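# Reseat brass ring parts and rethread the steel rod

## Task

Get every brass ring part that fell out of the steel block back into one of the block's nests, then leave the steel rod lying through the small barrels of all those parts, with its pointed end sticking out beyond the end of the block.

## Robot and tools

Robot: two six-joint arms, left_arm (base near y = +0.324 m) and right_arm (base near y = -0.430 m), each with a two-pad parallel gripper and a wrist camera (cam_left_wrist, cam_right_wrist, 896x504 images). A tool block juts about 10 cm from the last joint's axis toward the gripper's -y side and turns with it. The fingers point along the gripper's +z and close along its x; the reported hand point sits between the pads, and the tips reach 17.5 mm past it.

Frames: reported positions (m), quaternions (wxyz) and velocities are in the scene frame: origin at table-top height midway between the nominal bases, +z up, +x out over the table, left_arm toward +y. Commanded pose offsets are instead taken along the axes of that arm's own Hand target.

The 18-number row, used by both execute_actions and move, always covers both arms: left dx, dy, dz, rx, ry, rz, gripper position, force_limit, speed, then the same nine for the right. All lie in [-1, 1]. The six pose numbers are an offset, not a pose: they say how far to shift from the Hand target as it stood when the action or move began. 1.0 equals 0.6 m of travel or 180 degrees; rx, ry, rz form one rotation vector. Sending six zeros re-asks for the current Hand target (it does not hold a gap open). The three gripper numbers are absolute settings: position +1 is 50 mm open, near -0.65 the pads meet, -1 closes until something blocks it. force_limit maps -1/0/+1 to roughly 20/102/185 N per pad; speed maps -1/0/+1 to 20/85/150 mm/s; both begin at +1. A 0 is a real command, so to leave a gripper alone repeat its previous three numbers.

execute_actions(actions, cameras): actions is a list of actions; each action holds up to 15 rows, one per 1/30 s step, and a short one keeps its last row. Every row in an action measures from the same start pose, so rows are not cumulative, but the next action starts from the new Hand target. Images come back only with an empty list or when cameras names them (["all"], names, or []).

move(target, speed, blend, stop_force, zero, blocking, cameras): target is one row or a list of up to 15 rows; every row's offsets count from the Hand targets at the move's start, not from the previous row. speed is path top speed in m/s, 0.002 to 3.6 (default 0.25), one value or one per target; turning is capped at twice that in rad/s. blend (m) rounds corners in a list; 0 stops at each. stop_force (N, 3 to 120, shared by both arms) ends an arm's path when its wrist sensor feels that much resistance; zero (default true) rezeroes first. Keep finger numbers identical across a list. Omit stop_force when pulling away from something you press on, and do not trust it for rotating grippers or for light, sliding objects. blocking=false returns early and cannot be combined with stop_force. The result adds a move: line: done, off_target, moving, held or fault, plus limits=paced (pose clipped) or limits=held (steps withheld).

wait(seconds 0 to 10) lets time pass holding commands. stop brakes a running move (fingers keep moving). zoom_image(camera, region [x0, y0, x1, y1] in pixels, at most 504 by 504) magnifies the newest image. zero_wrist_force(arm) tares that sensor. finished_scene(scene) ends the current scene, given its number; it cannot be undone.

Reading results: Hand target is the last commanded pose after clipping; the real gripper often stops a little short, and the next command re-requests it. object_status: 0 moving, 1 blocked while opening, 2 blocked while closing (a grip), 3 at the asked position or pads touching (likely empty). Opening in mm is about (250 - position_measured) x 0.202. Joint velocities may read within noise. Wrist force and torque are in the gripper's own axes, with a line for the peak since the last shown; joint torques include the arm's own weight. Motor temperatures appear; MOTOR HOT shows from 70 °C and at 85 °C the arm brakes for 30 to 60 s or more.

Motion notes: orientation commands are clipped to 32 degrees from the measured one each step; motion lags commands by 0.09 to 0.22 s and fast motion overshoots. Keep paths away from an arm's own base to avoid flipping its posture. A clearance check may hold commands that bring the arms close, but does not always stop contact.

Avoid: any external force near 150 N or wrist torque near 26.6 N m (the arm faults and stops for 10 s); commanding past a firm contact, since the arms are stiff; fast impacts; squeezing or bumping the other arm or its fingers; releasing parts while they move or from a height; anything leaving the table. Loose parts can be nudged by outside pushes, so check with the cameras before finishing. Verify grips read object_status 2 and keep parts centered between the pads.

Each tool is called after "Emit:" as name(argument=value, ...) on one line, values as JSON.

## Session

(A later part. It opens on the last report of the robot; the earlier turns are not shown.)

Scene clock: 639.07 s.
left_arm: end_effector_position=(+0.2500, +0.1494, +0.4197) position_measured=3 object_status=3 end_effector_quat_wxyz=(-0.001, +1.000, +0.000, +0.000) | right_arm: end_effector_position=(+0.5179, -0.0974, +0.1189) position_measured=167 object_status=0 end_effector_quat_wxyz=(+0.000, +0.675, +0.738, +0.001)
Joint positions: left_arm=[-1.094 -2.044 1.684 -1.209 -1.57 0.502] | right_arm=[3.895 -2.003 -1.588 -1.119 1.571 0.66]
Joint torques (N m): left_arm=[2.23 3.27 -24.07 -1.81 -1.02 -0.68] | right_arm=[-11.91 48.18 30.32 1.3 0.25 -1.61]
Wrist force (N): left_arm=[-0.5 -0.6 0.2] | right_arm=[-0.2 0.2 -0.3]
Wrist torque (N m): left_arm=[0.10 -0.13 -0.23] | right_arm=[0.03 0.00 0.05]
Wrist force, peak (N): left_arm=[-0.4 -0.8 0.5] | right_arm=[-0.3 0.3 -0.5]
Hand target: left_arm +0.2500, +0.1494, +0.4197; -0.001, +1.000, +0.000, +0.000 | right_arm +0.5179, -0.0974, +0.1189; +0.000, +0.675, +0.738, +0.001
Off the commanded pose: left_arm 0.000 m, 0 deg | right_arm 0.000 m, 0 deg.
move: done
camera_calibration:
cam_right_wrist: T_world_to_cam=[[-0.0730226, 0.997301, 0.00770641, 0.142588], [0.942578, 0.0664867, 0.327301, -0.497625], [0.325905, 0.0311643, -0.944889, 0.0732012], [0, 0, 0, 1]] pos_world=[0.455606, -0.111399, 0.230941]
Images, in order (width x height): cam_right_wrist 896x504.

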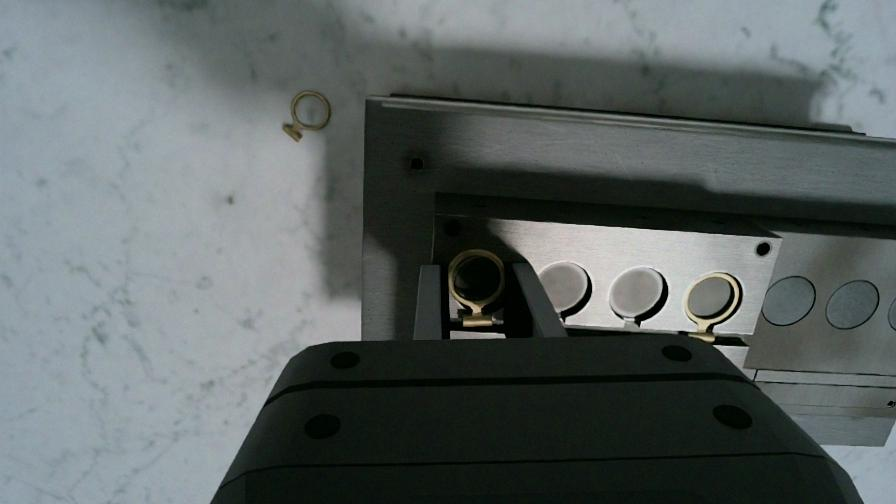

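Emit:
move(target=[0,0,0,0,0,0,1,1,1,0,0,-0.02,0,0,0,-1,-1,-1], speed=0.04)

Emit:
move(target=[0,0,0,0,0,0,1,1,1,0.0037,0.0040,0,0,0,0.0350,-1,-1,-1], speed=0.06, cameras=["cam_right_wrist"])

Emit:
zoom_image(camera="cam_right_wrist", region=[430, 230, 530, 340])

Emit:
zoom_image(camera="cam_right_wrist", region=[640, 230, 740, 340])

Scene clock: 651.87 s.
left_arm: end_effector_position=(+0.2500, +0.1494, +0.4197) position_measured=3 object_status=3 end_effector_quat_wxyz=(-0.001, +1.000, +0.000, +0.000) | right_arm: end_effector_position=(+0.5179, -0.0974, +0.1311) position_measured=167 object_status=2 end_effector_quat_wxyz=(+0.000, +0.675, +0.738, +0.001) end_effector_velocity=(+0.000, +0.000, -0.001) end_effector_angular_velocity=(+0.001, -0.001, -0.001)
Joint positions: left_arm=[-1.094 -2.044 1.684 -1.209 -1.57 0.502] | right_arm=[3.895 -1.991 -1.572 -1.147 1.571 0.66]
Joint velocities: left_arm=[within noise] | right_arm=[0 -0.002 -0.002 0.005 0 0.001]
Joint torques (N m): left_arm=[2.63 1.98 -25.94 -1.97 -1.02 -0.63] | right_arm=[-5.51 33.6 14.85 5.11 -0.04 0.36]
Wrist force (N): left_arm=[-0.6 -0.6 0.3] | right_arm=[-0.2 0.4 -0.4]
Wrist torque (N m): left_arm=[0.10 -0.10 -0.23] | right_arm=[0.06 0.00 0.05]
Wrist force, peak (N): left_arm=[-0.3 -1.0 0.3] | right_arm=[-0.2 0.6 -0.4]
Hand target: left_arm +0.2500, +0.1494, +0.4197; -0.001, +1.000, +0.000, +0.000 | right_arm +0.5179, -0.0974, +0.1309; +0.000, +0.675, +0.738, +0.001
Off the commanded pose: left_arm 0.000 m, 0 deg | right_arm 0.000 m, 0 deg.
move: done

Scene clock: 653.10 s.
left_arm: end_effector_position=(+0.2500, +0.1494, +0.4197) position_measured=3 object_status=3 end_effector_quat_wxyz=(-0.001, +1.000, +0.000, +0.000) | right_arm: end_effector_position=(+0.5201, -0.0950, +0.1309) position_measured=167 object_status=2 end_effector_quat_wxyz=(+0.000, +0.714, +0.700, +0.001) end_effector_velocity=(+0.000, -0.001, -0.001) end_effector_angular_velocity=(-0.002, +0.002, +0.005)
Joint positions: left_arm=[-1.094 -2.044 1.684 -1.209 -1.57 0.502] | right_arm=[3.896 -1.998 -1.562 -1.15 1.571 0.771]
Joint velocities: left_arm=[within noise] | right_arm=[0 -0.001 0 -0.001 0 -0.005]
Joint torques (N m): left_arm=[4.07 2.55 -25.51 -2.08 -0.99 -0.38] | right_arm=[13.14 40.66 23.68 1.08 1.53 -2.27]
Wrist force (N): left_arm=[-0.2 -0.7 0.0] | right_arm=[0.0 0.4 -0.2]
Wrist torque (N m): left_arm=[0.07 -0.18 -0.23] | right_arm=[0.06 -0.03 0.09]
Wrist force, peak (N): left_arm=[-0.6 -0.9 0.4] | right_arm=[0.0 0.5 -0.4]
Hand target: left_arm +0.2500, +0.1494, +0.4197; -0.001, +1.000, +0.000, +0.000 | right_arm +0.5201, -0.0950, +0.1309; +0.000, +0.714, +0.700, +0.001
Off the commanded pose: left_arm 0.000 m, 0 deg | right_arm 0.000 m, 0 deg.
move: done
camera_calibration:
cam_right_wrist: T_world_to_cam=[[0.0369427, 0.999286, 0.00794122, 0.0831423], [0.944231, -0.0375071, 0.32714, -0.514436], [0.327204, -0.00458707, -0.944943, 0.0796981], [0, 0, 0, 1]] pos_world=[0.456597, -0.102012, 0.242942]
Images, in order (width x height): cam_right_wrist 896x504.

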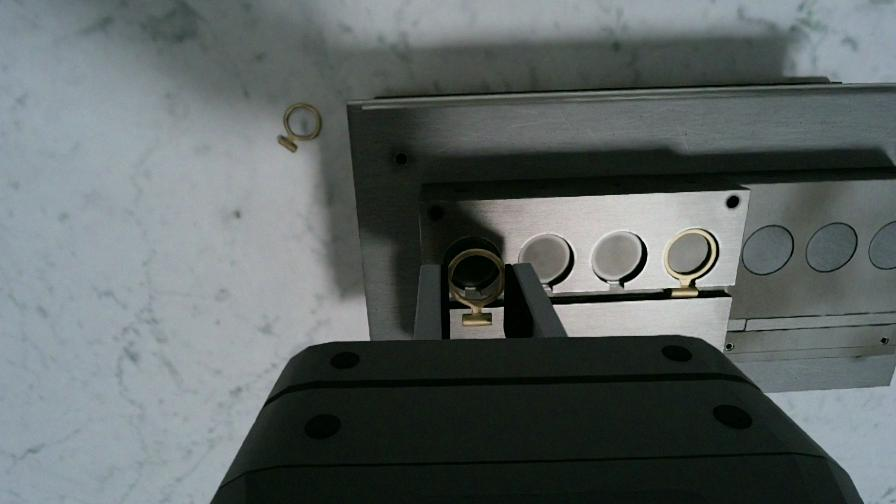

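Scaled by 4.582 from the camera's 896x504 image, which has a finer 1280x720 frame.

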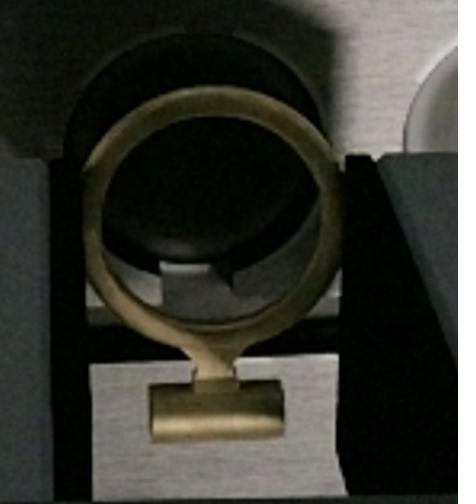

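Scaled by 4.582 from the camera's 896x504 image, which has a finer 1280x720 frame.

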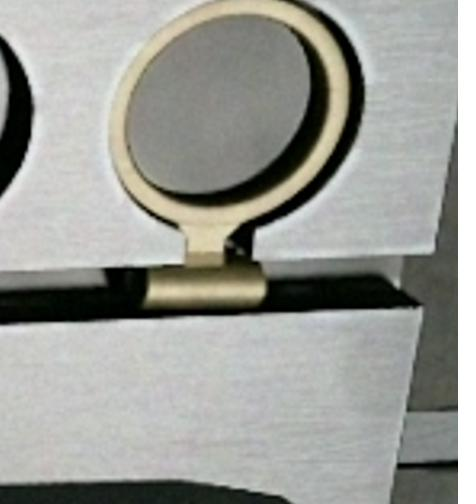

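Emit:
move(target=[0,0,0,0,0,0,1,1,1,-0.0005,0.0007,0.0153,0,0,0.0050,-1,-1,-1], speed=0.012, stop_force=3, cameras=["cam_right_wrist"])

Emit:
zoom_image(camera="cam_right_wrist", region=[430, 240, 520, 340])

Scene clock: 673.23 s.
left_arm: end_effector_position=(+0.2500, +0.1494, +0.4197) position_measured=3 object_status=3 end_effector_quat_wxyz=(-0.001, +1.000, +0.000, +0.000) | right_arm: end_effector_position=(+0.5205, -0.0953, +0.1218) position_measured=167 object_status=2 end_effector_quat_wxyz=(+0.000, +0.720, +0.694, +0.001)
Joint positions: left_arm=[-1.094 -2.044 1.684 -1.209 -1.57 0.502] | right_arm=[3.895 -2.007 -1.574 -1.129 1.571 0.785]
Joint torques (N m): left_arm=[3.24 2.51 -25.55 -2.2 -0.95 -0.51] | right_arm=[-12.17 48.73 31.11 0.67 0.95 -2.18]
Wrist force (N): left_arm=[-0.4 -0.5 0.5] | right_arm=[-0.1 0.4 -0.1]
Wrist torque (N m): left_arm=[0.10 -0.14 -0.23] | right_arm=[0.06 -0.01 -0.07]
Wrist force, peak (N): left_arm=[-0.8 -0.9 0.2] | right_arm=[-0.2 0.4 -0.7]
Hand target: left_arm +0.2500, +0.1494, +0.4197; -0.001, +1.000, +0.000, +0.000 | right_arm +0.5205, -0.0953, +0.1218; +0.000, +0.720, +0.694, +0.001
Off the commanded pose: left_arm 0.000 m, 0 deg | right_arm 0.000 m, 0 deg.
move: done
camera_calibration:
cam_right_wrist: T_world_to_cam=[[0.0525902, 0.998584, 0.00796821, 0.0753373], [0.94355, -0.0523017, 0.327075, -0.512887], [0.327029, -0.00968252, -0.944965, 0.0704688], [0, 0, 0, 1]] pos_world=[0.456927, -0.101373, 0.233742]
Images, in order (width x height): cam_right_wrist 896x504.

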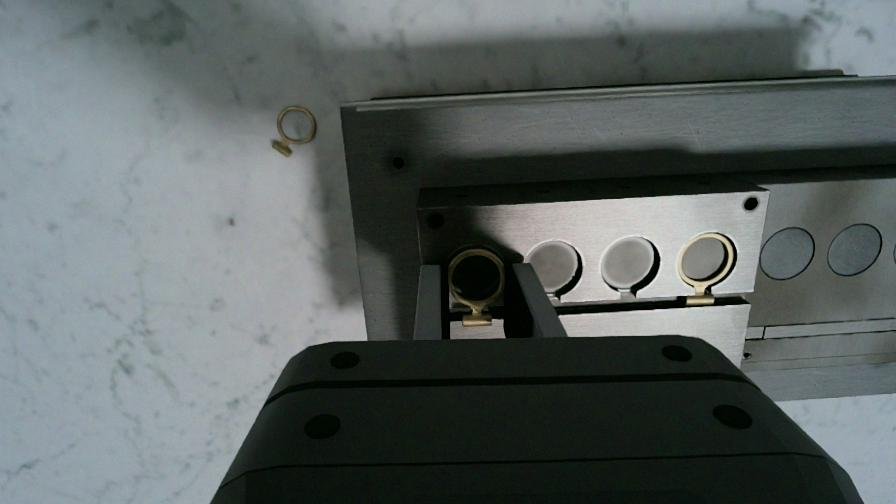

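Scaled by 5.040 from the camera's 896x504 image, which has a finer 1280x720 frame.

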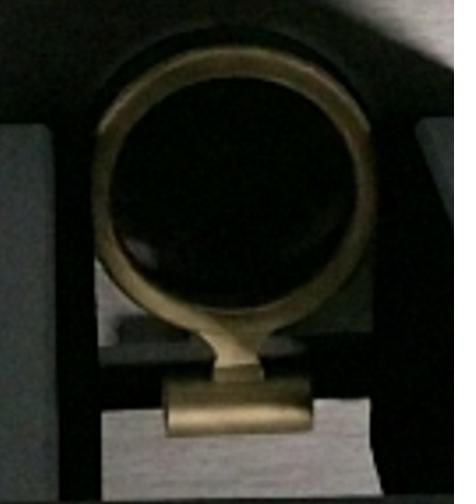

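Emit:
move(target=[0,0,0,0,0,0,1,1,1,0,0,0.0057,0,0,0,-1,-1,-1], speed=0.003, stop_force=3, cameras=["cam_right_wrist"])

Emit:
zoom_image(camera="cam_right_wrist", region=[430, 240, 520, 340])

Scene clock: 684.87 s.
left_arm: end_effector_position=(+0.2500, +0.1494, +0.4197) position_measured=3 object_status=3 end_effector_quat_wxyz=(-0.001, +1.000, +0.000, +0.000) | right_arm: end_effector_position=(+0.5206, -0.0953, +0.1183) position_measured=167 object_status=2 end_effector_quat_wxyz=(+0.000, +0.720, +0.694, +0.001)
Joint positions: left_arm=[-1.094 -2.044 1.684 -1.209 -1.57 0.502] | right_arm=[3.895 -2.011 -1.578 -1.121 1.571 0.785]
Joint torques (N m): left_arm=[3.14 2.94 -24.92 -2.39 -1.02 -0.6] | right_arm=[-3.56 37.43 16.35 2.28 0.87 -2.24]
Wrist force (N): left_arm=[-0.3 -0.6 0.4] | right_arm=[-0.4 1.4 -2.2]
Wrist torque (N m): left_arm=[0.09 -0.16 -0.23] | right_arm=[0.11 -0.02 -0.07]
Wrist force, peak (N): left_arm=[-0.7 -0.8 0.3] | right_arm=[-0.5 1.5 -2.2]
Hand target: left_arm +0.2500, +0.1494, +0.4197; -0.001, +1.000, +0.000, +0.000 | right_arm +0.5205, -0.0953, +0.1183; +0.000, +0.720, +0.694, +0.001
Off the commanded pose: left_arm 0.000 m, 0 deg | right_arm 0.000 m, 0 deg.
move: done
camera_calibration:
cam_right_wrist: T_world_to_cam=[[0.0525896, 0.998584, 0.00797318, 0.0753635], [0.943519, -0.0523019, 0.327164, -0.511781], [0.327118, -0.00968259, -0.944934, 0.0672076], [0, 0, 0, 1]] pos_world=[0.456927, -0.101373, 0.230342]
Images, in order (width x height): cam_right_wrist 896x504.

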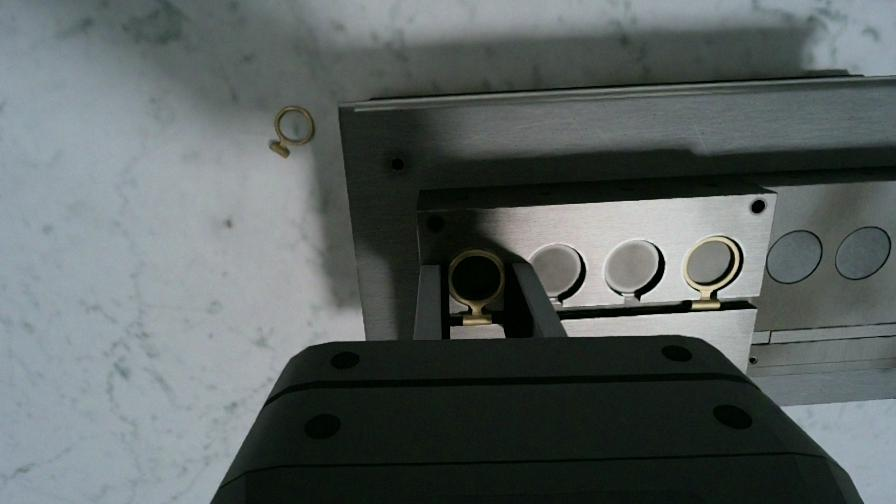

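Scaled by 5.040 from the camera's 896x504 image, which has a finer 1280x720 frame.

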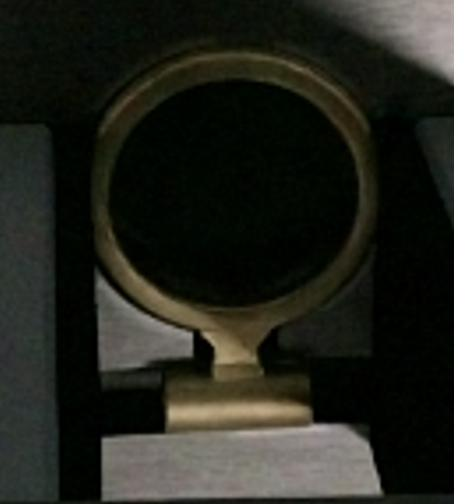

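Emit:
move(target=[[0,0,0,0,0,0,1,1,1,0,0,-0.0005,0,0,0,-1,-1,-1]], speed=0.01)

Emit:
move(target=[[0,0,0,0,0,0,1,1,1,0,0,0,0,0,0,0.1,-1,-1],[0,0,0,0,0,0,1,1,1,0,0,-0.02,0,0,0,0.1,-1,-1]], speed=0.03, cameras=["cam_right_wrist"])

Emit:
zoom_image(camera="cam_right_wrist", region=[430, 230, 520, 330])

Scene clock: 692.53 s.
left_arm: end_effector_position=(+0.2500, +0.1494, +0.4197) position_measured=3 object_status=3 end_effector_quat_wxyz=(-0.001, +1.000, +0.000, +0.000) | right_arm: end_effector_position=(+0.5205, -0.0953, +0.1186) position_measured=167 object_status=2 end_effector_quat_wxyz=(+0.000, +0.720, +0.694, +0.001)
Joint positions: left_arm=[-1.094 -2.044 1.684 -1.209 -1.57 0.502] | right_arm=[3.895 -2.011 -1.578 -1.122 1.571 0.785]
Joint torques (N m): left_arm=[3.79 3.52 -25.52 -2.36 -1.15 -0.63] | right_arm=[3.68 48.36 29.92 0.76 0.78 -2.28]
Wrist force (N): left_arm=[-0.6 -0.5 0.2] | right_arm=[-0.3 0.7 -0.9]
Wrist torque (N m): left_arm=[0.10 -0.12 -0.23] | right_arm=[0.08 -0.03 -0.07]
Wrist force, peak (N): left_arm=[-0.5 -1.0 0.4] | right_arm=[-0.4 1.6 -2.2]
Hand target: left_arm +0.2500, +0.1494, +0.4197; -0.001, +1.000, +0.000, +0.000 | right_arm +0.5205, -0.0953, +0.1186; +0.000, +0.720, +0.694, +0.001
Off the commanded pose: left_arm 0.000 m, 0 deg | right_arm 0.000 m, 0 deg.
move: done

Scene clock: 693.77 s.
left_arm: end_effector_position=(+0.2500, +0.1494, +0.4197) position_measured=3 object_status=3 end_effector_quat_wxyz=(-0.001, +1.000, +0.000, +0.000) | right_arm: end_effector_position=(+0.5206, -0.0953, +0.1308) position_measured=138 object_status=3 end_effector_quat_wxyz=(+0.000, +0.720, +0.694, +0.001) end_effector_velocity=(+0.001, +0.001, +0.000) end_effector_angular_velocity=(+0.003, -0.002, +0.000)
Joint positions: left_arm=[-1.094 -2.044 1.684 -1.209 -1.57 0.502] | right_arm=[3.895 -1.999 -1.562 -1.15 1.571 0.785]
Joint velocities: left_arm=[within noise] | right_arm=[0 -0.001 0 0.005 0 0]
Joint torques (N m): left_arm=[3.12 3.75 -26.33 -2.33 -1.01 -0.52] | right_arm=[5.07 35.61 14.04 4.99 0.78 -2.06]
Wrist force (N): left_arm=[-0.4 -0.7 0.2] | right_arm=[-0.3 0.4 -0.3]
Wrist torque (N m): left_arm=[0.08 -0.14 -0.23] | right_arm=[0.06 0.02 -0.07]
Wrist force, peak (N): left_arm=[-0.7 -0.7 0.3] | right_arm=[-0.4 0.6 -1.0]
Hand target: left_arm +0.2500, +0.1494, +0.4197; -0.001, +1.000, +0.000, +0.000 | right_arm +0.5205, -0.0953, +0.1306; +0.000, +0.720, +0.694, +0.001
Off the commanded pose: left_arm 0.000 m, 0 deg | right_arm 0.000 m, 0 deg.
move: done
camera_calibration:
cam_right_wrist: T_world_to_cam=[[0.0525921, 0.998584, 0.00797605, 0.075262], [0.943508, -0.0523049, 0.327195, -0.515874], [0.327149, -0.0096824, -0.944923, 0.0790025], [0, 0, 0, 1]] pos_world=[0.456927, -0.101373, 0.242842]
Images, in order (width x height): cam_right_wrist 896x504.

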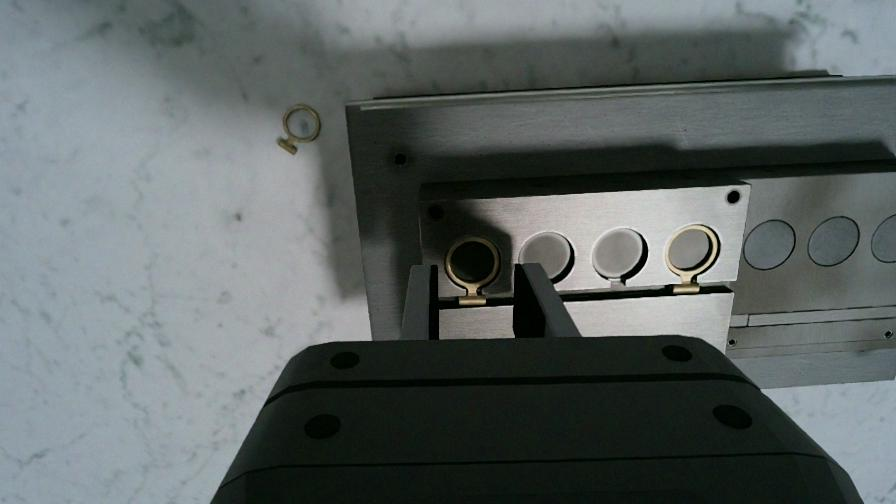

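Scaled by 5.040 from the camera's 896x504 image, which has a finer 1280x720 frame.

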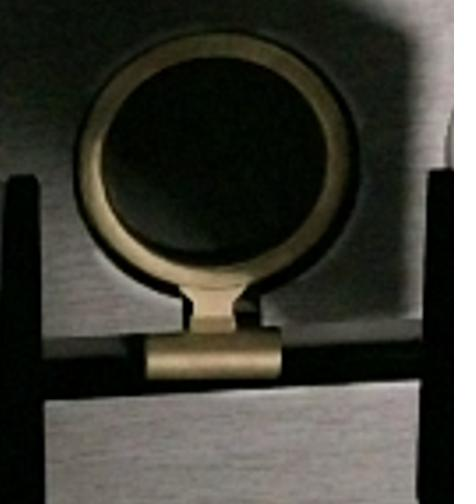

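Emit:
move(target=[[0,0,0,0,0,0,1,1,1,0,0,-0.04,0,0,0,0.1,-1,-1],[0,0,0,0,0,0,1,1,1,-0.1557,-0.0747,-0.04,0,0,-0.0118,0.1,-1,-1],[0,0,0,0,0,0,1,1,1,-0.1557,-0.0747,0.09,0,0,-0.0118,1,-1,0]], speed=[0.1,0.15,0.1], cameras=["cam_right_wrist"])

Scene clock: 729.47 s.
left_arm: end_effector_position=(+0.2500, +0.1494, +0.4197) position_measured=3 object_status=3 end_effector_quat_wxyz=(-0.001, +1.000, +0.000, +0.000) | right_arm: end_effector_position=(+0.4724, -0.1870, +0.0765) position_measured=3 object_status=3 end_effector_quat_wxyz=(+0.000, +0.707, +0.707, +0.001)
Joint positions: left_arm=[-1.094 -2.044 1.684 -1.209 -1.57 0.502] | right_arm=[3.831 -1.882 -1.892 -0.937 1.571 0.685]
Joint torques (N m): left_arm=[3.67 3.3 -25.37 -2.4 -0.96 -0.65] | right_arm=[5.7 35.56 29.29 4.39 0.72 1.39]
Wrist force (N): left_arm=[-0.4 -0.5 0.2] | right_arm=[0.0 0.0 -0.4]
Wrist torque (N m): left_arm=[0.10 -0.14 -0.23] | right_arm=[0.00 -0.01 -0.08]
Wrist force, peak (N): left_arm=[-0.9 -0.9 0.1] | right_arm=[2.1 1.3 -0.1]
Hand target: left_arm +0.2500, +0.1494, +0.4197; -0.001, +1.000, +0.000, +0.000 | right_arm +0.4724, -0.1870, +0.0765; +0.000, +0.707, +0.707, +0.001
Off the commanded pose: left_arm 0.000 m, 0 deg | right_arm 0.000 m, 0 deg.
move: done
camera_calibration:
cam_right_wrist: T_world_to_cam=[[0.0154701, 0.999849, 0.00790905, 0.187519], [0.94481, -0.0172064, 0.327165, -0.451495], [0.327252, 0.00241129, -0.944934, 0.0446715], [0, 0, 0, 1]] pos_world=[0.409057, -0.195367, 0.188442]
Images, in order (width x height): cam_right_wrist 896x504.

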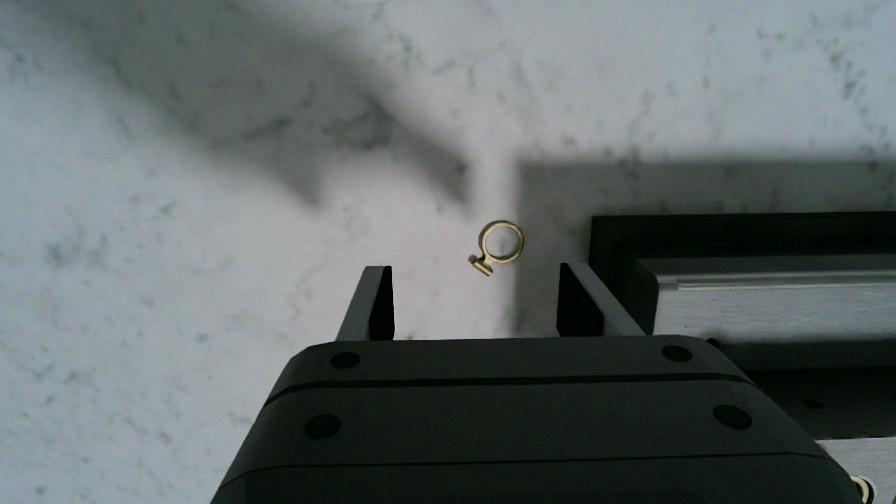

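Emit:
move(target=[[0,0,0,0,0,0,1,1,1,0.0017,0.0,0.080,0,0,0,1,-1,0]], speed=0.08)

Emit:
move(target=[[0,0,0,0,0,0,1,1,1,0,0.0,0.0155,0,0,0,1,-1,0]], speed=0.01, stop_force=3, cameras=["cam_right_wrist"])

Scene clock: 737.70 s.
left_arm: end_effector_position=(+0.2500, +0.1494, +0.4197) position_measured=3 object_status=3 end_effector_quat_wxyz=(-0.001, +1.000, +0.000, +0.000) | right_arm: end_effector_position=(+0.4724, -0.1859, +0.0284) position_measured=3 object_status=3 end_effector_quat_wxyz=(+0.000, +0.707, +0.707, +0.001)
Joint positions: left_arm=[-1.094 -2.044 1.684 -1.209 -1.57 0.502] | right_arm=[3.833 -1.96 -1.936 -0.815 1.571 0.686]
Joint torques (N m): left_arm=[3.29 3.23 -25.45 -2.57 -0.9 -0.47] | right_arm=[9.87 38.26 27.65 1.18 -0.61 1.59]
Wrist force (N): left_arm=[-0.5 -0.7 0.2] | right_arm=[0.0 0.0 -0.3]
Wrist torque (N m): left_arm=[0.07 -0.13 -0.23] | right_arm=[0.01 -0.02 -0.08]
Wrist force, peak (N): left_arm=[-0.9 -0.6 0.3] | right_arm=[-0.1 0.3 -1.7]
Hand target: left_arm +0.2500, +0.1494, +0.4197; -0.001, +1.000, +0.000, +0.000 | right_arm +0.4725, -0.1859, +0.0285; +0.000, +0.707, +0.707, +0.001
Off the commanded pose: left_arm 0.000 m, 0 deg | right_arm 0.000 m, 0 deg.
move: done

Scene clock: 739.60 s.
left_arm: end_effector_position=(+0.2500, +0.1494, +0.4197) position_measured=3 object_status=3 end_effector_quat_wxyz=(-0.001, +1.000, +0.000, +0.000) | right_arm: end_effector_position=(+0.4725, -0.1859, +0.0191) position_measured=3 object_status=3 end_effector_quat_wxyz=(+0.000, +0.707, +0.707, +0.001)
Joint positions: left_arm=[-1.094 -2.044 1.684 -1.209 -1.57 0.502] | right_arm=[3.833 -1.976 -1.943 -0.792 1.571 0.686]
Joint torques (N m): left_arm=[3.33 2.83 -25.21 -2.59 -0.86 -0.59] | right_arm=[-0.2 42.95 25.02 0.56 -0.79 -1.88]
Wrist force (N): left_arm=[-0.4 -0.5 0.2] | right_arm=[-0.1 0.2 -0.1]
Wrist torque (N m): left_arm=[0.09 -0.15 -0.23] | right_arm=[0.04 -0.01 -0.08]
Wrist force, peak (N): left_arm=[-0.9 -0.7 0.1] | right_arm=[0.1 0.2 -0.5]
Hand target: left_arm +0.2500, +0.1494, +0.4197; -0.001, +1.000, +0.000, +0.000 | right_arm +0.4725, -0.1859, +0.0192; +0.000, +0.707, +0.707, +0.001
Off the commanded pose: left_arm 0.000 m, 0 deg | right_arm 0.000 m, 0 deg.
move: done
camera_calibration:
cam_right_wrist: T_world_to_cam=[[0.0155045, 0.999849, 0.00781519, 0.186969], [0.94481, -0.0172083, 0.327167, -0.432826], [0.327252, 0.0023113, -0.944934, -0.00952792], [0, 0, 0, 1]] pos_world=[0.409157, -0.194367, 0.131142]
Images, in order (width x height): cam_right_wrist 896x504.

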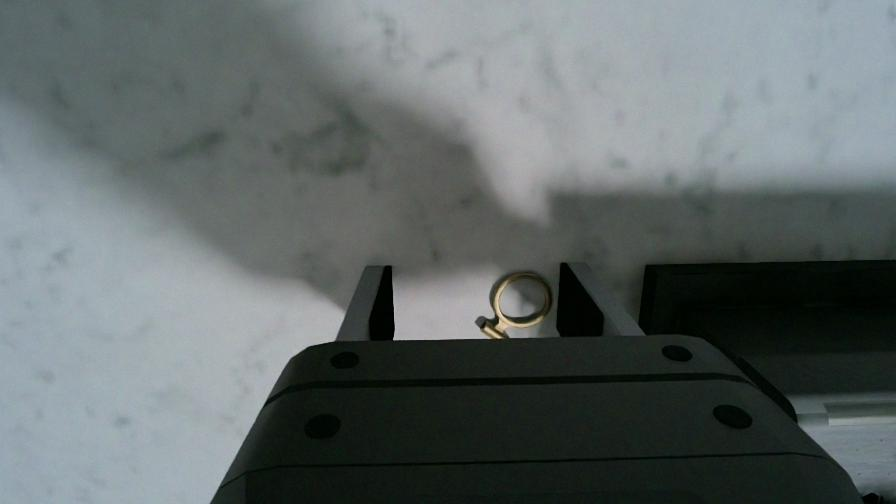

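Emit:
move(target=[[0,0,0,0,0,0,1,1,1,-0.028,0.0,0,0,0,0,1,-1,0]], speed=0.03)

Emit:
move(target=[[0,0,0,0,0,0,1,1,1,0,0,-0.08,0,0,0,1,-1,0]], speed=0.08, cameras=["cam_right_wrist"])

Emit:
zoom_image(camera="cam_right_wrist", region=[440, 190, 560, 310])

Scene clock: 748.23 s.
left_arm: end_effector_position=(+0.2500, +0.1494, +0.4197) position_measured=3 object_status=3 end_effector_quat_wxyz=(-0.001, +1.000, +0.000, +0.000) | right_arm: end_effector_position=(+0.4725, -0.2029, +0.0191) position_measured=3 object_status=3 end_effector_quat_wxyz=(+0.000, +0.707, +0.707, +0.001)
Joint positions: left_arm=[-1.094 -2.044 1.684 -1.209 -1.57 0.502] | right_arm=[3.808 -1.963 -1.964 -0.784 1.571 0.662]
Joint torques (N m): left_arm=[2.95 2.91 -25.68 -2.86 -0.9 -0.55] | right_arm=[12.04 29.55 25.63 4.05 0.9 1.78]
Wrist force (N): left_arm=[-0.2 -0.6 0.2] | right_arm=[-0.2 0.1 -0.1]
Wrist torque (N m): left_arm=[0.10 -0.18 -0.23] | right_arm=[0.02 0.01 0.07]
Wrist force, peak (N): left_arm=[-0.7 -1.2 0.2] | right_arm=[0.7 0.1 -0.3]
Hand target: left_arm +0.2500, +0.1494, +0.4197; -0.001, +1.000, +0.000, +0.000 | right_arm +0.4725, -0.2027, +0.0191; +0.000, +0.707, +0.707, +0.001
Off the commanded pose: left_arm 0.000 m, 0 deg | right_arm 0.000 m, 0 deg.
move: done

Scene clock: 749.23 s.
left_arm: end_effector_position=(+0.2500, +0.1494, +0.4197) position_measured=3 object_status=3 end_effector_quat_wxyz=(-0.001, +1.000, +0.000, +0.000) | right_arm: end_effector_position=(+0.4725, -0.2027, +0.0672) position_measured=3 object_status=3 end_effector_quat_wxyz=(+0.000, +0.707, +0.707, +0.001)
Joint positions: left_arm=[-1.094 -2.044 1.684 -1.209 -1.57 0.502] | right_arm=[3.809 -1.882 -1.921 -0.907 1.571 0.662]
Joint torques (N m): left_arm=[3.24 3.48 -24.69 -2.77 -0.84 -0.62] | right_arm=[12.37 31.14 10.11 4.8 1.58 2.26]
Wrist force (N): left_arm=[-0.6 -0.7 0.2] | right_arm=[-0.2 0.2 -0.3]
Wrist torque (N m): left_arm=[0.07 -0.11 -0.23] | right_arm=[0.03 0.02 0.01]
Wrist force, peak (N): left_arm=[-0.5 -1.0 0.2] | right_arm=[-0.3 0.1 -1.6]
Hand target: left_arm +0.2500, +0.1494, +0.4197; -0.001, +1.000, +0.000, +0.000 | right_arm +0.4724, -0.2027, +0.0671; +0.000, +0.707, +0.707, +0.001
Off the commanded pose: left_arm 0.000 m, 0 deg | right_arm 0.000 m, 0 deg.
move: done
camera_calibration:
cam_right_wrist: T_world_to_cam=[[0.0154687, 0.999849, 0.00791182, 0.203388], [0.944769, -0.0172064, 0.327286, -0.448823], [0.327372, 0.00241216, -0.944892, 0.0358321], [0, 0, 0, 1]] pos_world=[0.409158, -0.211167, 0.179142]
Images, in order (width x height): cam_right_wrist 896x504.

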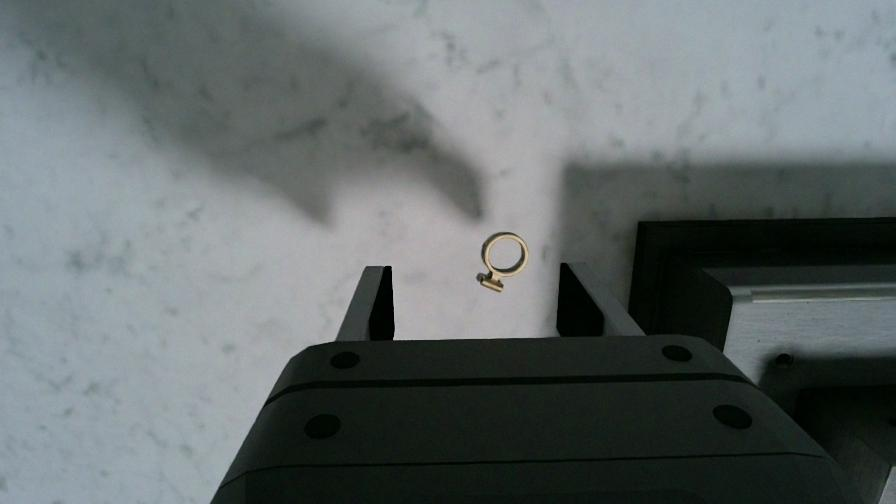

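Scaled by 4.200 from the camera's 896x504 image, which has a finer 1280x720 frame.

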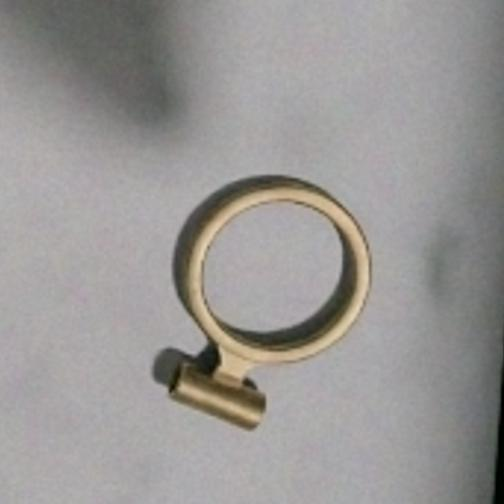

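Emit:
move(target=[[0,0,0,0,0,0,1,1,1,0.02,0.0157,0,0,0,0.1311,0.3,-1,0],[0,0,0,0,0,0,1,1,1,0.02,0.0157,0.06,0,0,0.1311,0.3,-1,0]], speed=0.08, cameras=["cam_right_wrist"])

Emit:
zoom_image(camera="cam_right_wrist", region=[400, 220, 560, 350])

Scene clock: 764.03 s.
left_arm: end_effector_position=(+0.2500, +0.1494, +0.4197) position_measured=3 object_status=3 end_effector_quat_wxyz=(-0.001, +1.000, +0.000, +0.000) | right_arm: end_effector_position=(+0.4818, -0.1907, +0.0311) position_measured=107 object_status=3 end_effector_quat_wxyz=(+0.000, +0.837, +0.548, +0.001)
Joint positions: left_arm=[-1.094 -2.044 1.684 -1.209 -1.57 0.502] | right_arm=[3.815 -1.967 -1.915 -0.829 1.571 1.081]
Joint torques (N m): left_arm=[3.12 2.44 -25.12 -2.92 -1.02 -0.64] | right_arm=[11.74 43.5 27.73 0.82 -0.89 -0.18]
Wrist force (N): left_arm=[-0.7 -0.6 0.1] | right_arm=[-0.1 0.2 -0.5]
Wrist torque (N m): left_arm=[0.09 -0.09 -0.23] | right_arm=[0.02 0.01 0.07]
Wrist force, peak (N): left_arm=[-0.9 -0.8 0.4] | right_arm=[-0.2 0.2 -1.7]
Hand target: left_arm +0.2500, +0.1494, +0.4197; -0.001, +1.000, +0.000, +0.000 | right_arm +0.4819, -0.1907, +0.0312; +0.000, +0.837, +0.548, +0.001
Off the commanded pose: left_arm 0.000 m, 0 deg | right_arm 0.000 m, 0 deg.
move: done
camera_calibration:
cam_right_wrist: T_world_to_cam=[[0.414434, 0.910043, 0.00814193, -0.017816], [0.859082, -0.394147, 0.326538, -0.476254], [0.300373, -0.128334, -0.945149, -0.013242], [0, 0, 0, 1]] pos_world=[0.420502, -0.1732, 0.143144]
Images, in order (width x height): cam_right_wrist 896x504.

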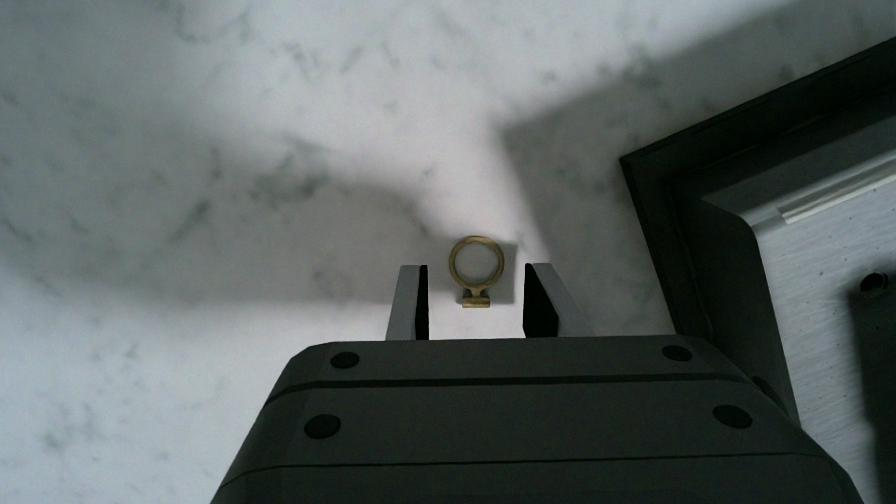

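Scaled by 3.150 from the camera's 896x504 image, which has a finer 1280x720 frame.

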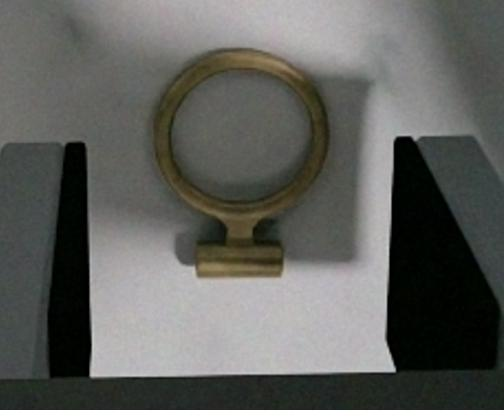

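Emit:
move(target=[[0,0,0,0,0,0,1,1,1,0.001,0,0.0203,0,0,0,0.3,-1,-1]], speed=0.008, stop_force=3)

Emit:
move(target=[0,0,0,0,0,0,1,1,1,0,0,0,0,0,0,-1,-1,-1], speed=0.05)

Emit:
move(target=[0,0,0,0,0,0,1,1,1,0,0,-0.2,0,0,0,-1,-1,-1], speed=0.12, cameras=["cam_right_wrist"])

Emit:
zoom_image(camera="cam_right_wrist", region=[430, 240, 520, 340])

Scene clock: 776.97 s.
left_arm: end_effector_position=(+0.2500, +0.1494, +0.4197) position_measured=3 object_status=3 end_effector_quat_wxyz=(-0.001, +1.000, +0.000, +0.000) | right_arm: end_effector_position=(+0.4821, -0.1901, +0.0190) position_measured=107 object_status=3 end_effector_quat_wxyz=(+0.000, +0.837, +0.548, +0.001)
Joint positions: left_arm=[-1.094 -2.044 1.684 -1.209 -1.57 0.502] | right_arm=[3.816 -1.989 -1.923 -0.799 1.571 1.081]
Joint torques (N m): left_arm=[3.27 2.83 -25.53 -3.19 -1.05 -0.65] | right_arm=[12.22 43.18 20.52 1.01 -0.89 2.07]
Wrist force (N): left_arm=[-0.5 -0.7 0.2] | right_arm=[-0.3 0.1 -0.4]
Wrist torque (N m): left_arm=[0.07 -0.14 -0.23] | right_arm=[0.01 0.03 -0.04]
Wrist force, peak (N): left_arm=[-0.9 -0.8 0.1] | right_arm=[-0.3 0.1 -0.5]
Hand target: left_arm +0.2500, +0.1494, +0.4197; -0.001, +1.000, +0.000, +0.000 | right_arm +0.4822, -0.1901, +0.0190; +0.000, +0.837, +0.548, +0.001
Off the commanded pose: left_arm 0.000 m, 0 deg | right_arm 0.000 m, 0 deg.
move: done

Scene clock: 777.80 s.
left_arm: end_effector_position=(+0.2500, +0.1494, +0.4197) position_measured=3 object_status=3 end_effector_quat_wxyz=(-0.001, +1.000, +0.000, +0.000) | right_arm: end_effector_position=(+0.4822, -0.1901, +0.0190) position_measured=167 object_status=2 end_effector_quat_wxyz=(+0.000, +0.837, +0.548, +0.001)
Joint positions: left_arm=[-1.094 -2.044 1.684 -1.209 -1.57 0.502] | right_arm=[3.816 -1.989 -1.922 -0.799 1.571 1.081]
Joint torques (N m): left_arm=[3 3 -25.2 -3.02 -0.99 -0.43] | right_arm=[11.03 44.45 25.38 0.98 -0.97 1.75]
Wrist force (N): left_arm=[-0.3 -0.5 0.2] | right_arm=[-0.1 0.2 -0.4]
Wrist torque (N m): left_arm=[0.10 -0.15 -0.22] | right_arm=[0.04 0.01 -0.03]
Wrist force, peak (N): left_arm=[-0.6 -0.9 0.2] | right_arm=[-0.3 0.1 -0.5]
Hand target: left_arm +0.2500, +0.1494, +0.4197; -0.001, +1.000, +0.000, +0.000 | right_arm +0.4822, -0.1901, +0.0190; +0.000, +0.837, +0.548, +0.001
Off the commanded pose: left_arm 0.000 m, 0 deg | right_arm 0.000 m, 0 deg.
move: done

Scene clock: 779.27 s.
left_arm: end_effector_position=(+0.2500, +0.1494, +0.4197) position_measured=3 object_status=3 end_effector_quat_wxyz=(-0.001, +1.000, +0.000, +0.000) | right_arm: end_effector_position=(+0.4820, -0.1902, +0.1390) position_measured=167 object_status=2 end_effector_quat_wxyz=(+0.000, +0.837, +0.548, +0.001)
Joint positions: left_arm=[-1.094 -2.044 1.684 -1.209 -1.57 0.502] | right_arm=[3.816 -1.818 -1.791 -1.101 1.571 1.081]
Joint torques (N m): left_arm=[2.98 2.74 -24.73 -3.31 -0.96 -0.57] | right_arm=[-8.96 32.01 14.88 3.57 -0.25 -1.99]
Wrist force (N): left_arm=[-0.4 -0.8 0.2] | right_arm=[0.0 0.3 0.1]
Wrist torque (N m): left_arm=[0.06 -0.14 -0.23] | right_arm=[0.04 -0.02 -0.04]
Wrist force, peak (N): left_arm=[-0.8 -0.9 0.3] | right_arm=[-0.2 0.2 -2.1]
Hand target: left_arm +0.2500, +0.1494, +0.4197; -0.001, +1.000, +0.000, +0.000 | right_arm +0.4820, -0.1903, +0.1390; +0.000, +0.837, +0.548, +0.001
Off the commanded pose: left_arm 0.000 m, 0 deg | right_arm 0.000 m, 0 deg.
move: done
camera_calibration:
cam_right_wrist: T_world_to_cam=[[0.414387, 0.910062, 0.00840636, -0.0192352], [0.859028, -0.394166, 0.326656, -0.511387], [0.300591, -0.128141, -0.945106, 0.0887045], [0, 0, 0, 1]] pos_world=[0.420603, -0.1727, 0.251044]
Images, in order (width x height): cam_right_wrist 896x504.

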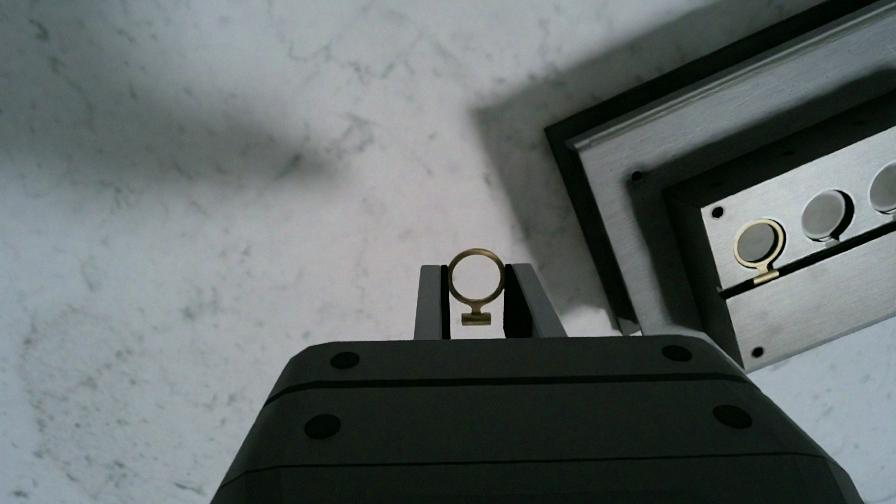

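Scaled by 5.040 from the camera's 896x504 image, which has a finer 1280x720 frame.

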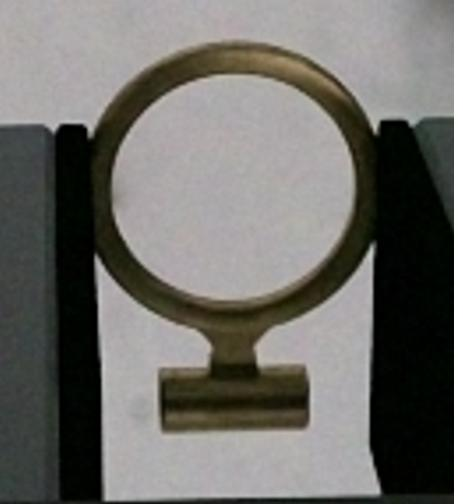

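Emit:
move(target=[[0,0,0,0,0,0,1,1,1,0.2076,-0.0206,0.010,0,0,-0.1291,-1,-1,-1]], speed=0.1)

Emit:
move(target=[[0,0,0,0,0,0,1,1,1,0,0,0.018,0,0,0,-1,-1,-1]], speed=0.03, cameras=["cam_right_wrist"])

Emit:
zoom_image(camera="cam_right_wrist", region=[430, 240, 520, 340])

Scene clock: 795.00 s.
left_arm: end_effector_position=(+0.2500, +0.1494, +0.4197) position_measured=3 object_status=3 end_effector_quat_wxyz=(-0.001, +1.000, +0.000, +0.000) | right_arm: end_effector_position=(+0.5203, -0.0710, +0.1332) position_measured=167 object_status=2 end_effector_quat_wxyz=(+0.000, +0.709, +0.705, +0.001) end_effector_velocity=(-0.001, -0.001, +0.000) end_effector_angular_velocity=(-0.001, +0.001, -0.006)
Joint positions: left_arm=[-1.094 -2.044 1.684 -1.209 -1.57 0.502] | right_arm=[3.923 -2.024 -1.516 -1.17 1.571 0.782]
Joint velocities: left_arm=[within noise] | right_arm=[-0.001 0.002 -0.003 0 0 0.005]
Joint torques (N m): left_arm=[2.54 2.68 -25.35 -3.35 -0.91 -0.43] | right_arm=[-15.3 50.88 13.05 4.57 -0.05 2.05]
Wrist force (N): left_arm=[-0.4 -0.6 0.0] | right_arm=[-0.5 0.3 -0.2]
Wrist torque (N m): left_arm=[0.08 -0.14 -0.23] | right_arm=[0.04 0.05 -0.07]
Wrist force, peak (N): left_arm=[-0.5 -0.9 0.5] | right_arm=[-1.2 0.6 0.0]
Hand target: left_arm +0.2500, +0.1494, +0.4197; -0.001, +1.000, +0.000, +0.000 | right_arm +0.5205, -0.0711, +0.1332; +0.000, +0.709, +0.705, +0.001
Off the commanded pose: left_arm 0.000 m, 0 deg | right_arm 0.000 m, 0 deg.
move: done

Scene clock: 795.73 s.
left_arm: end_effector_position=(+0.2500, +0.1494, +0.4197) position_measured=3 object_status=3 end_effector_quat_wxyz=(-0.001, +1.000, +0.000, +0.000) | right_arm: end_effector_position=(+0.5205, -0.0711, +0.1222) position_measured=167 object_status=2 end_effector_quat_wxyz=(+0.000, +0.709, +0.705, +0.001)
Joint positions: left_arm=[-1.094 -2.044 1.684 -1.209 -1.57 0.502] | right_arm=[3.922 -2.035 -1.531 -1.145 1.571 0.782]
Joint torques (N m): left_arm=[3.76 2.51 -25.11 -3.29 -0.89 -0.54] | right_arm=[-14.54 49.91 28.62 1.29 1.39 -0.02]
Wrist force (N): left_arm=[-0.5 -0.7 0.2] | right_arm=[-0.3 0.4 0.0]
Wrist torque (N m): left_arm=[0.09 -0.13 -0.24] | right_arm=[0.06 0.02 -0.07]
Wrist force, peak (N): left_arm=[-0.6 -0.9 0.2] | right_arm=[-0.2 0.5 -0.8]
Hand target: left_arm +0.2500, +0.1494, +0.4197; -0.001, +1.000, +0.000, +0.000 | right_arm +0.5205, -0.0711, +0.1224; +0.000, +0.709, +0.705, +0.001
Off the commanded pose: left_arm 0.000 m, 0 deg | right_arm 0.000 m, 0 deg.
move: done
camera_calibration:
cam_right_wrist: T_world_to_cam=[[0.0218599, 0.999731, 0.00779267, 0.0673127], [0.944707, -0.0232064, 0.327094, -0.510252], [0.327187, 0.000211529, -0.94496, 0.0718192], [0, 0, 0, 1]] pos_world=[0.457069, -0.0791509, 0.234242]
Images, in order (width x height): cam_right_wrist 896x504.

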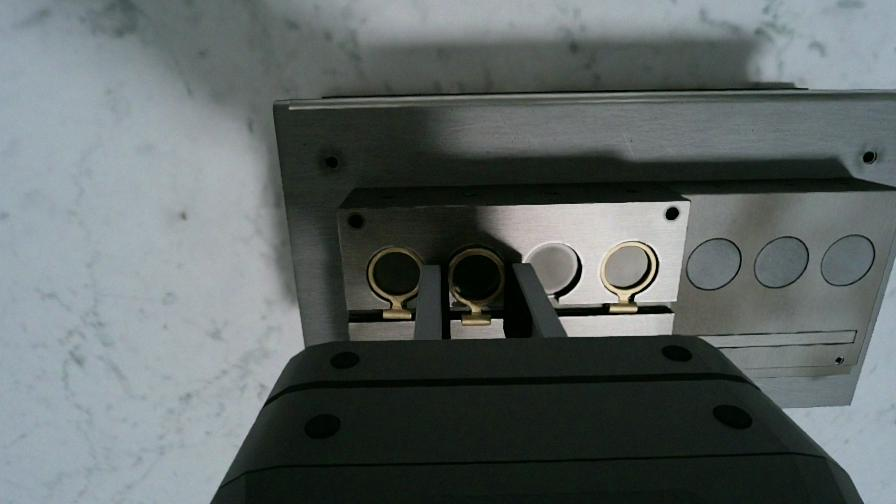

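Scaled by 5.040 from the camera's 896x504 image, which has a finer 1280x720 frame.

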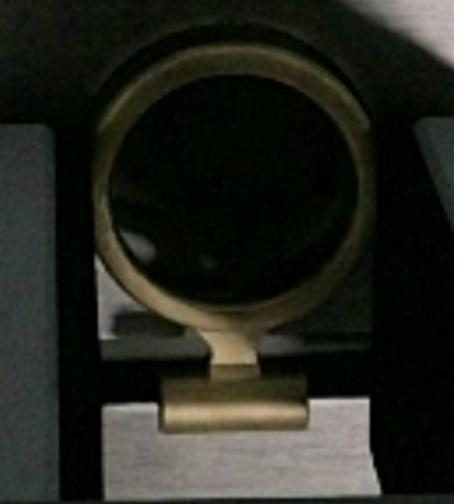

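Emit:
move(target=[0,0,0,0,0,0,1,1,1,0,0,0.0067,0,0,0,-1,-1,-1], speed=0.004, stop_force=3, cameras=["cam_right_wrist"])

Emit:
zoom_image(camera="cam_right_wrist", region=[430, 240, 520, 340])

Scene clock: 801.37 s.
left_arm: end_effector_position=(+0.2500, +0.1494, +0.4197) position_measured=3 object_status=3 end_effector_quat_wxyz=(-0.001, +1.000, +0.000, +0.000) | right_arm: end_effector_position=(+0.5205, -0.0711, +0.1185) position_measured=167 object_status=2 end_effector_quat_wxyz=(+0.000, +0.709, +0.705, +0.001)
Joint positions: left_arm=[-1.094 -2.044 1.684 -1.209 -1.57 0.502] | right_arm=[3.922 -2.038 -1.536 -1.136 1.571 0.782]
Joint torques (N m): left_arm=[2.99 2.37 -25.16 -3.49 -0.82 -0.69] | right_arm=[-14.37 47.29 27.46 0.3 1.3 -2.02]
Wrist force (N): left_arm=[-0.3 -0.7 0.3] | right_arm=[-0.7 0.9 -4.2]
Wrist torque (N m): left_arm=[0.07 -0.16 -0.22] | right_arm=[0.10 0.01 -0.08]
Wrist force, peak (N): left_arm=[-0.4 -1.0 0.0] | right_arm=[-0.5 1.3 -4.8]
Hand target: left_arm +0.2500, +0.1494, +0.4197; -0.001, +1.000, +0.000, +0.000 | right_arm +0.5205, -0.0711, +0.1185; +0.000, +0.709, +0.705, +0.001
Off the commanded pose: left_arm 0.000 m, 0 deg | right_arm 0.000 m, 0 deg.
move: contact (right_arm)
camera_calibration:
cam_right_wrist: T_world_to_cam=[[0.0218272, 0.999731, 0.00788713, 0.0673352], [0.944708, -0.0232064, 0.327092, -0.509009], [0.327187, 0.00031152, -0.94496, 0.0682364], [0, 0, 0, 1]] pos_world=[0.457069, -0.0791506, 0.230442]
Images, in order (width x height): cam_right_wrist 896x504.

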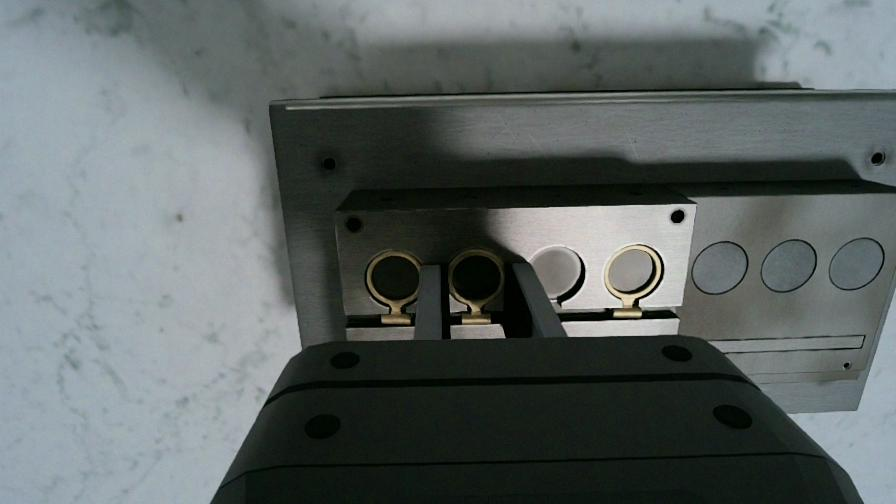

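Scaled by 5.040 from the camera's 896x504 image, which has a finer 1280x720 frame.

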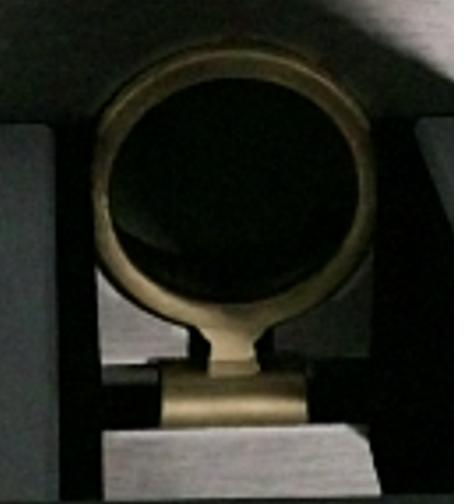

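Emit:
move(target=[[0,0,0,0,0,0,1,1,1,0,0,-0.0004,0,0,0,-1,-1,-1]], speed=0.01)

Emit:
move(target=[[0,0,0,0,0,0,1,1,1,0,0,0,0,0,0,-0.05,-1,-1],[0,0,0,0,0,0,1,1,1,0,0,-0.02,0,0,0,-0.05,-1,-1]], speed=0.03, cameras=["cam_right_wrist"])

Emit:
zoom_image(camera="cam_right_wrist", region=[430, 230, 520, 330])

Scene clock: 805.60 s.
left_arm: end_effector_position=(+0.2500, +0.1494, +0.4197) position_measured=3 object_status=3 end_effector_quat_wxyz=(-0.001, +1.000, +0.000, +0.000) | right_arm: end_effector_position=(+0.5205, -0.0711, +0.1188) position_measured=167 object_status=2 end_effector_quat_wxyz=(+0.000, +0.709, +0.705, +0.001)
Joint positions: left_arm=[-1.094 -2.044 1.684 -1.209 -1.57 0.502] | right_arm=[3.922 -2.038 -1.536 -1.137 1.571 0.782]
Joint torques (N m): left_arm=[3.62 1.66 -25.52 -3.42 -0.89 -0.5] | right_arm=[-12.88 49.68 30.64 0.74 1.34 -1.92]
Wrist force (N): left_arm=[-0.5 -0.6 0.2] | right_arm=[0.0 0.3 -1.1]
Wrist torque (N m): left_arm=[0.08 -0.13 -0.23] | right_arm=[0.04 -0.04 -0.07]
Wrist force, peak (N): left_arm=[-0.5 -1.1 0.2] | right_arm=[-0.5 1.2 -4.1]
Hand target: left_arm +0.2500, +0.1494, +0.4197; -0.001, +1.000, +0.000, +0.000 | right_arm +0.5205, -0.0711, +0.1188; +0.000, +0.709, +0.705, +0.001
Off the commanded pose: left_arm 0.000 m, 0 deg | right_arm 0.000 m, 0 deg.
move: done

Scene clock: 806.83 s.
left_arm: end_effector_position=(+0.2500, +0.1494, +0.4197) position_measured=3 object_status=3 end_effector_quat_wxyz=(-0.001, +1.000, +0.000, +0.000) | right_arm: end_effector_position=(+0.5205, -0.0711, +0.1310) position_measured=160 object_status=3 end_effector_quat_wxyz=(+0.000, +0.709, +0.705, +0.001)
Joint positions: left_arm=[-1.094 -2.044 1.684 -1.209 -1.57 0.502] | right_arm=[3.922 -2.026 -1.519 -1.165 1.571 0.782]
Joint torques (N m): left_arm=[3.27 2.7 -25.76 -3.34 -0.98 -0.59] | right_arm=[-11.47 35.32 15.43 5.07 1.19 -1.97]
Wrist force (N): left_arm=[-0.5 -0.7 0.1] | right_arm=[-0.2 0.4 0.0]
Wrist torque (N m): left_arm=[0.07 -0.13 -0.23] | right_arm=[0.05 0.01 -0.07]
Wrist force, peak (N): left_arm=[-0.6 -1.0 0.2] | right_arm=[-0.3 0.6 -1.1]
Hand target: left_arm +0.2500, +0.1494, +0.4197; -0.001, +1.000, +0.000, +0.000 | right_arm +0.5205, -0.0711, +0.1308; +0.000, +0.709, +0.705, +0.001
Off the commanded pose: left_arm 0.000 m, 0 deg | right_arm 0.000 m, 0 deg.
move: done
camera_calibration:
cam_right_wrist: T_world_to_cam=[[0.0217932, 0.999731, 0.00798696, 0.0672276], [0.944636, -0.023207, 0.327299, -0.513116], [0.327396, 0.000411861, -0.944887, 0.0799424], [0, 0, 0, 1]] pos_world=[0.457069, -0.0791503, 0.242942]
Images, in order (width x height): cam_right_wrist 896x504.

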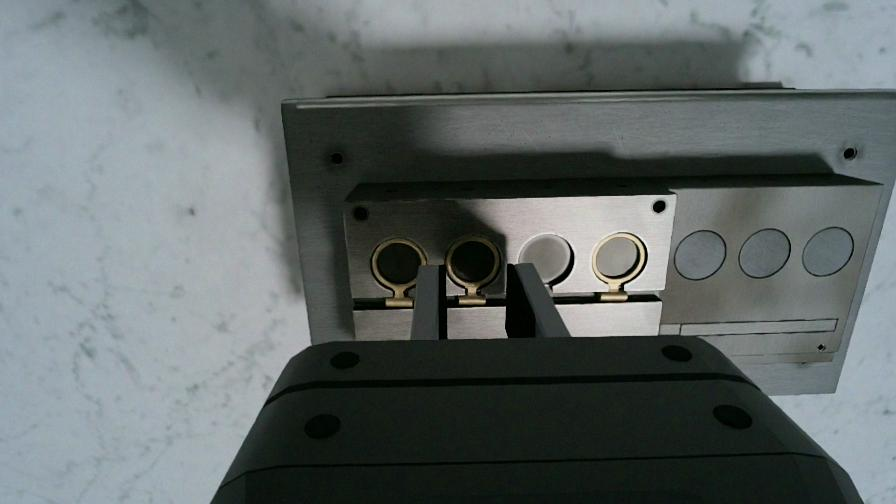

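Scaled by 5.040 from the camera's 896x504 image, which has a finer 1280x720 frame.

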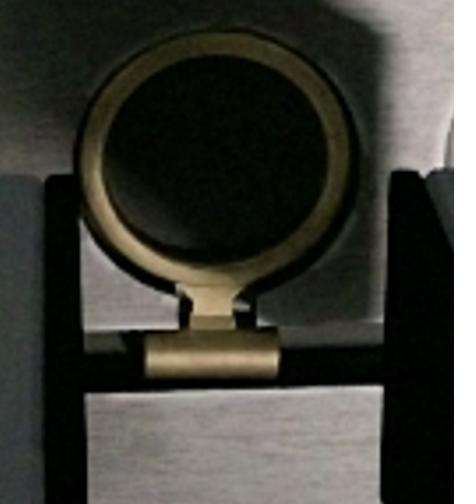

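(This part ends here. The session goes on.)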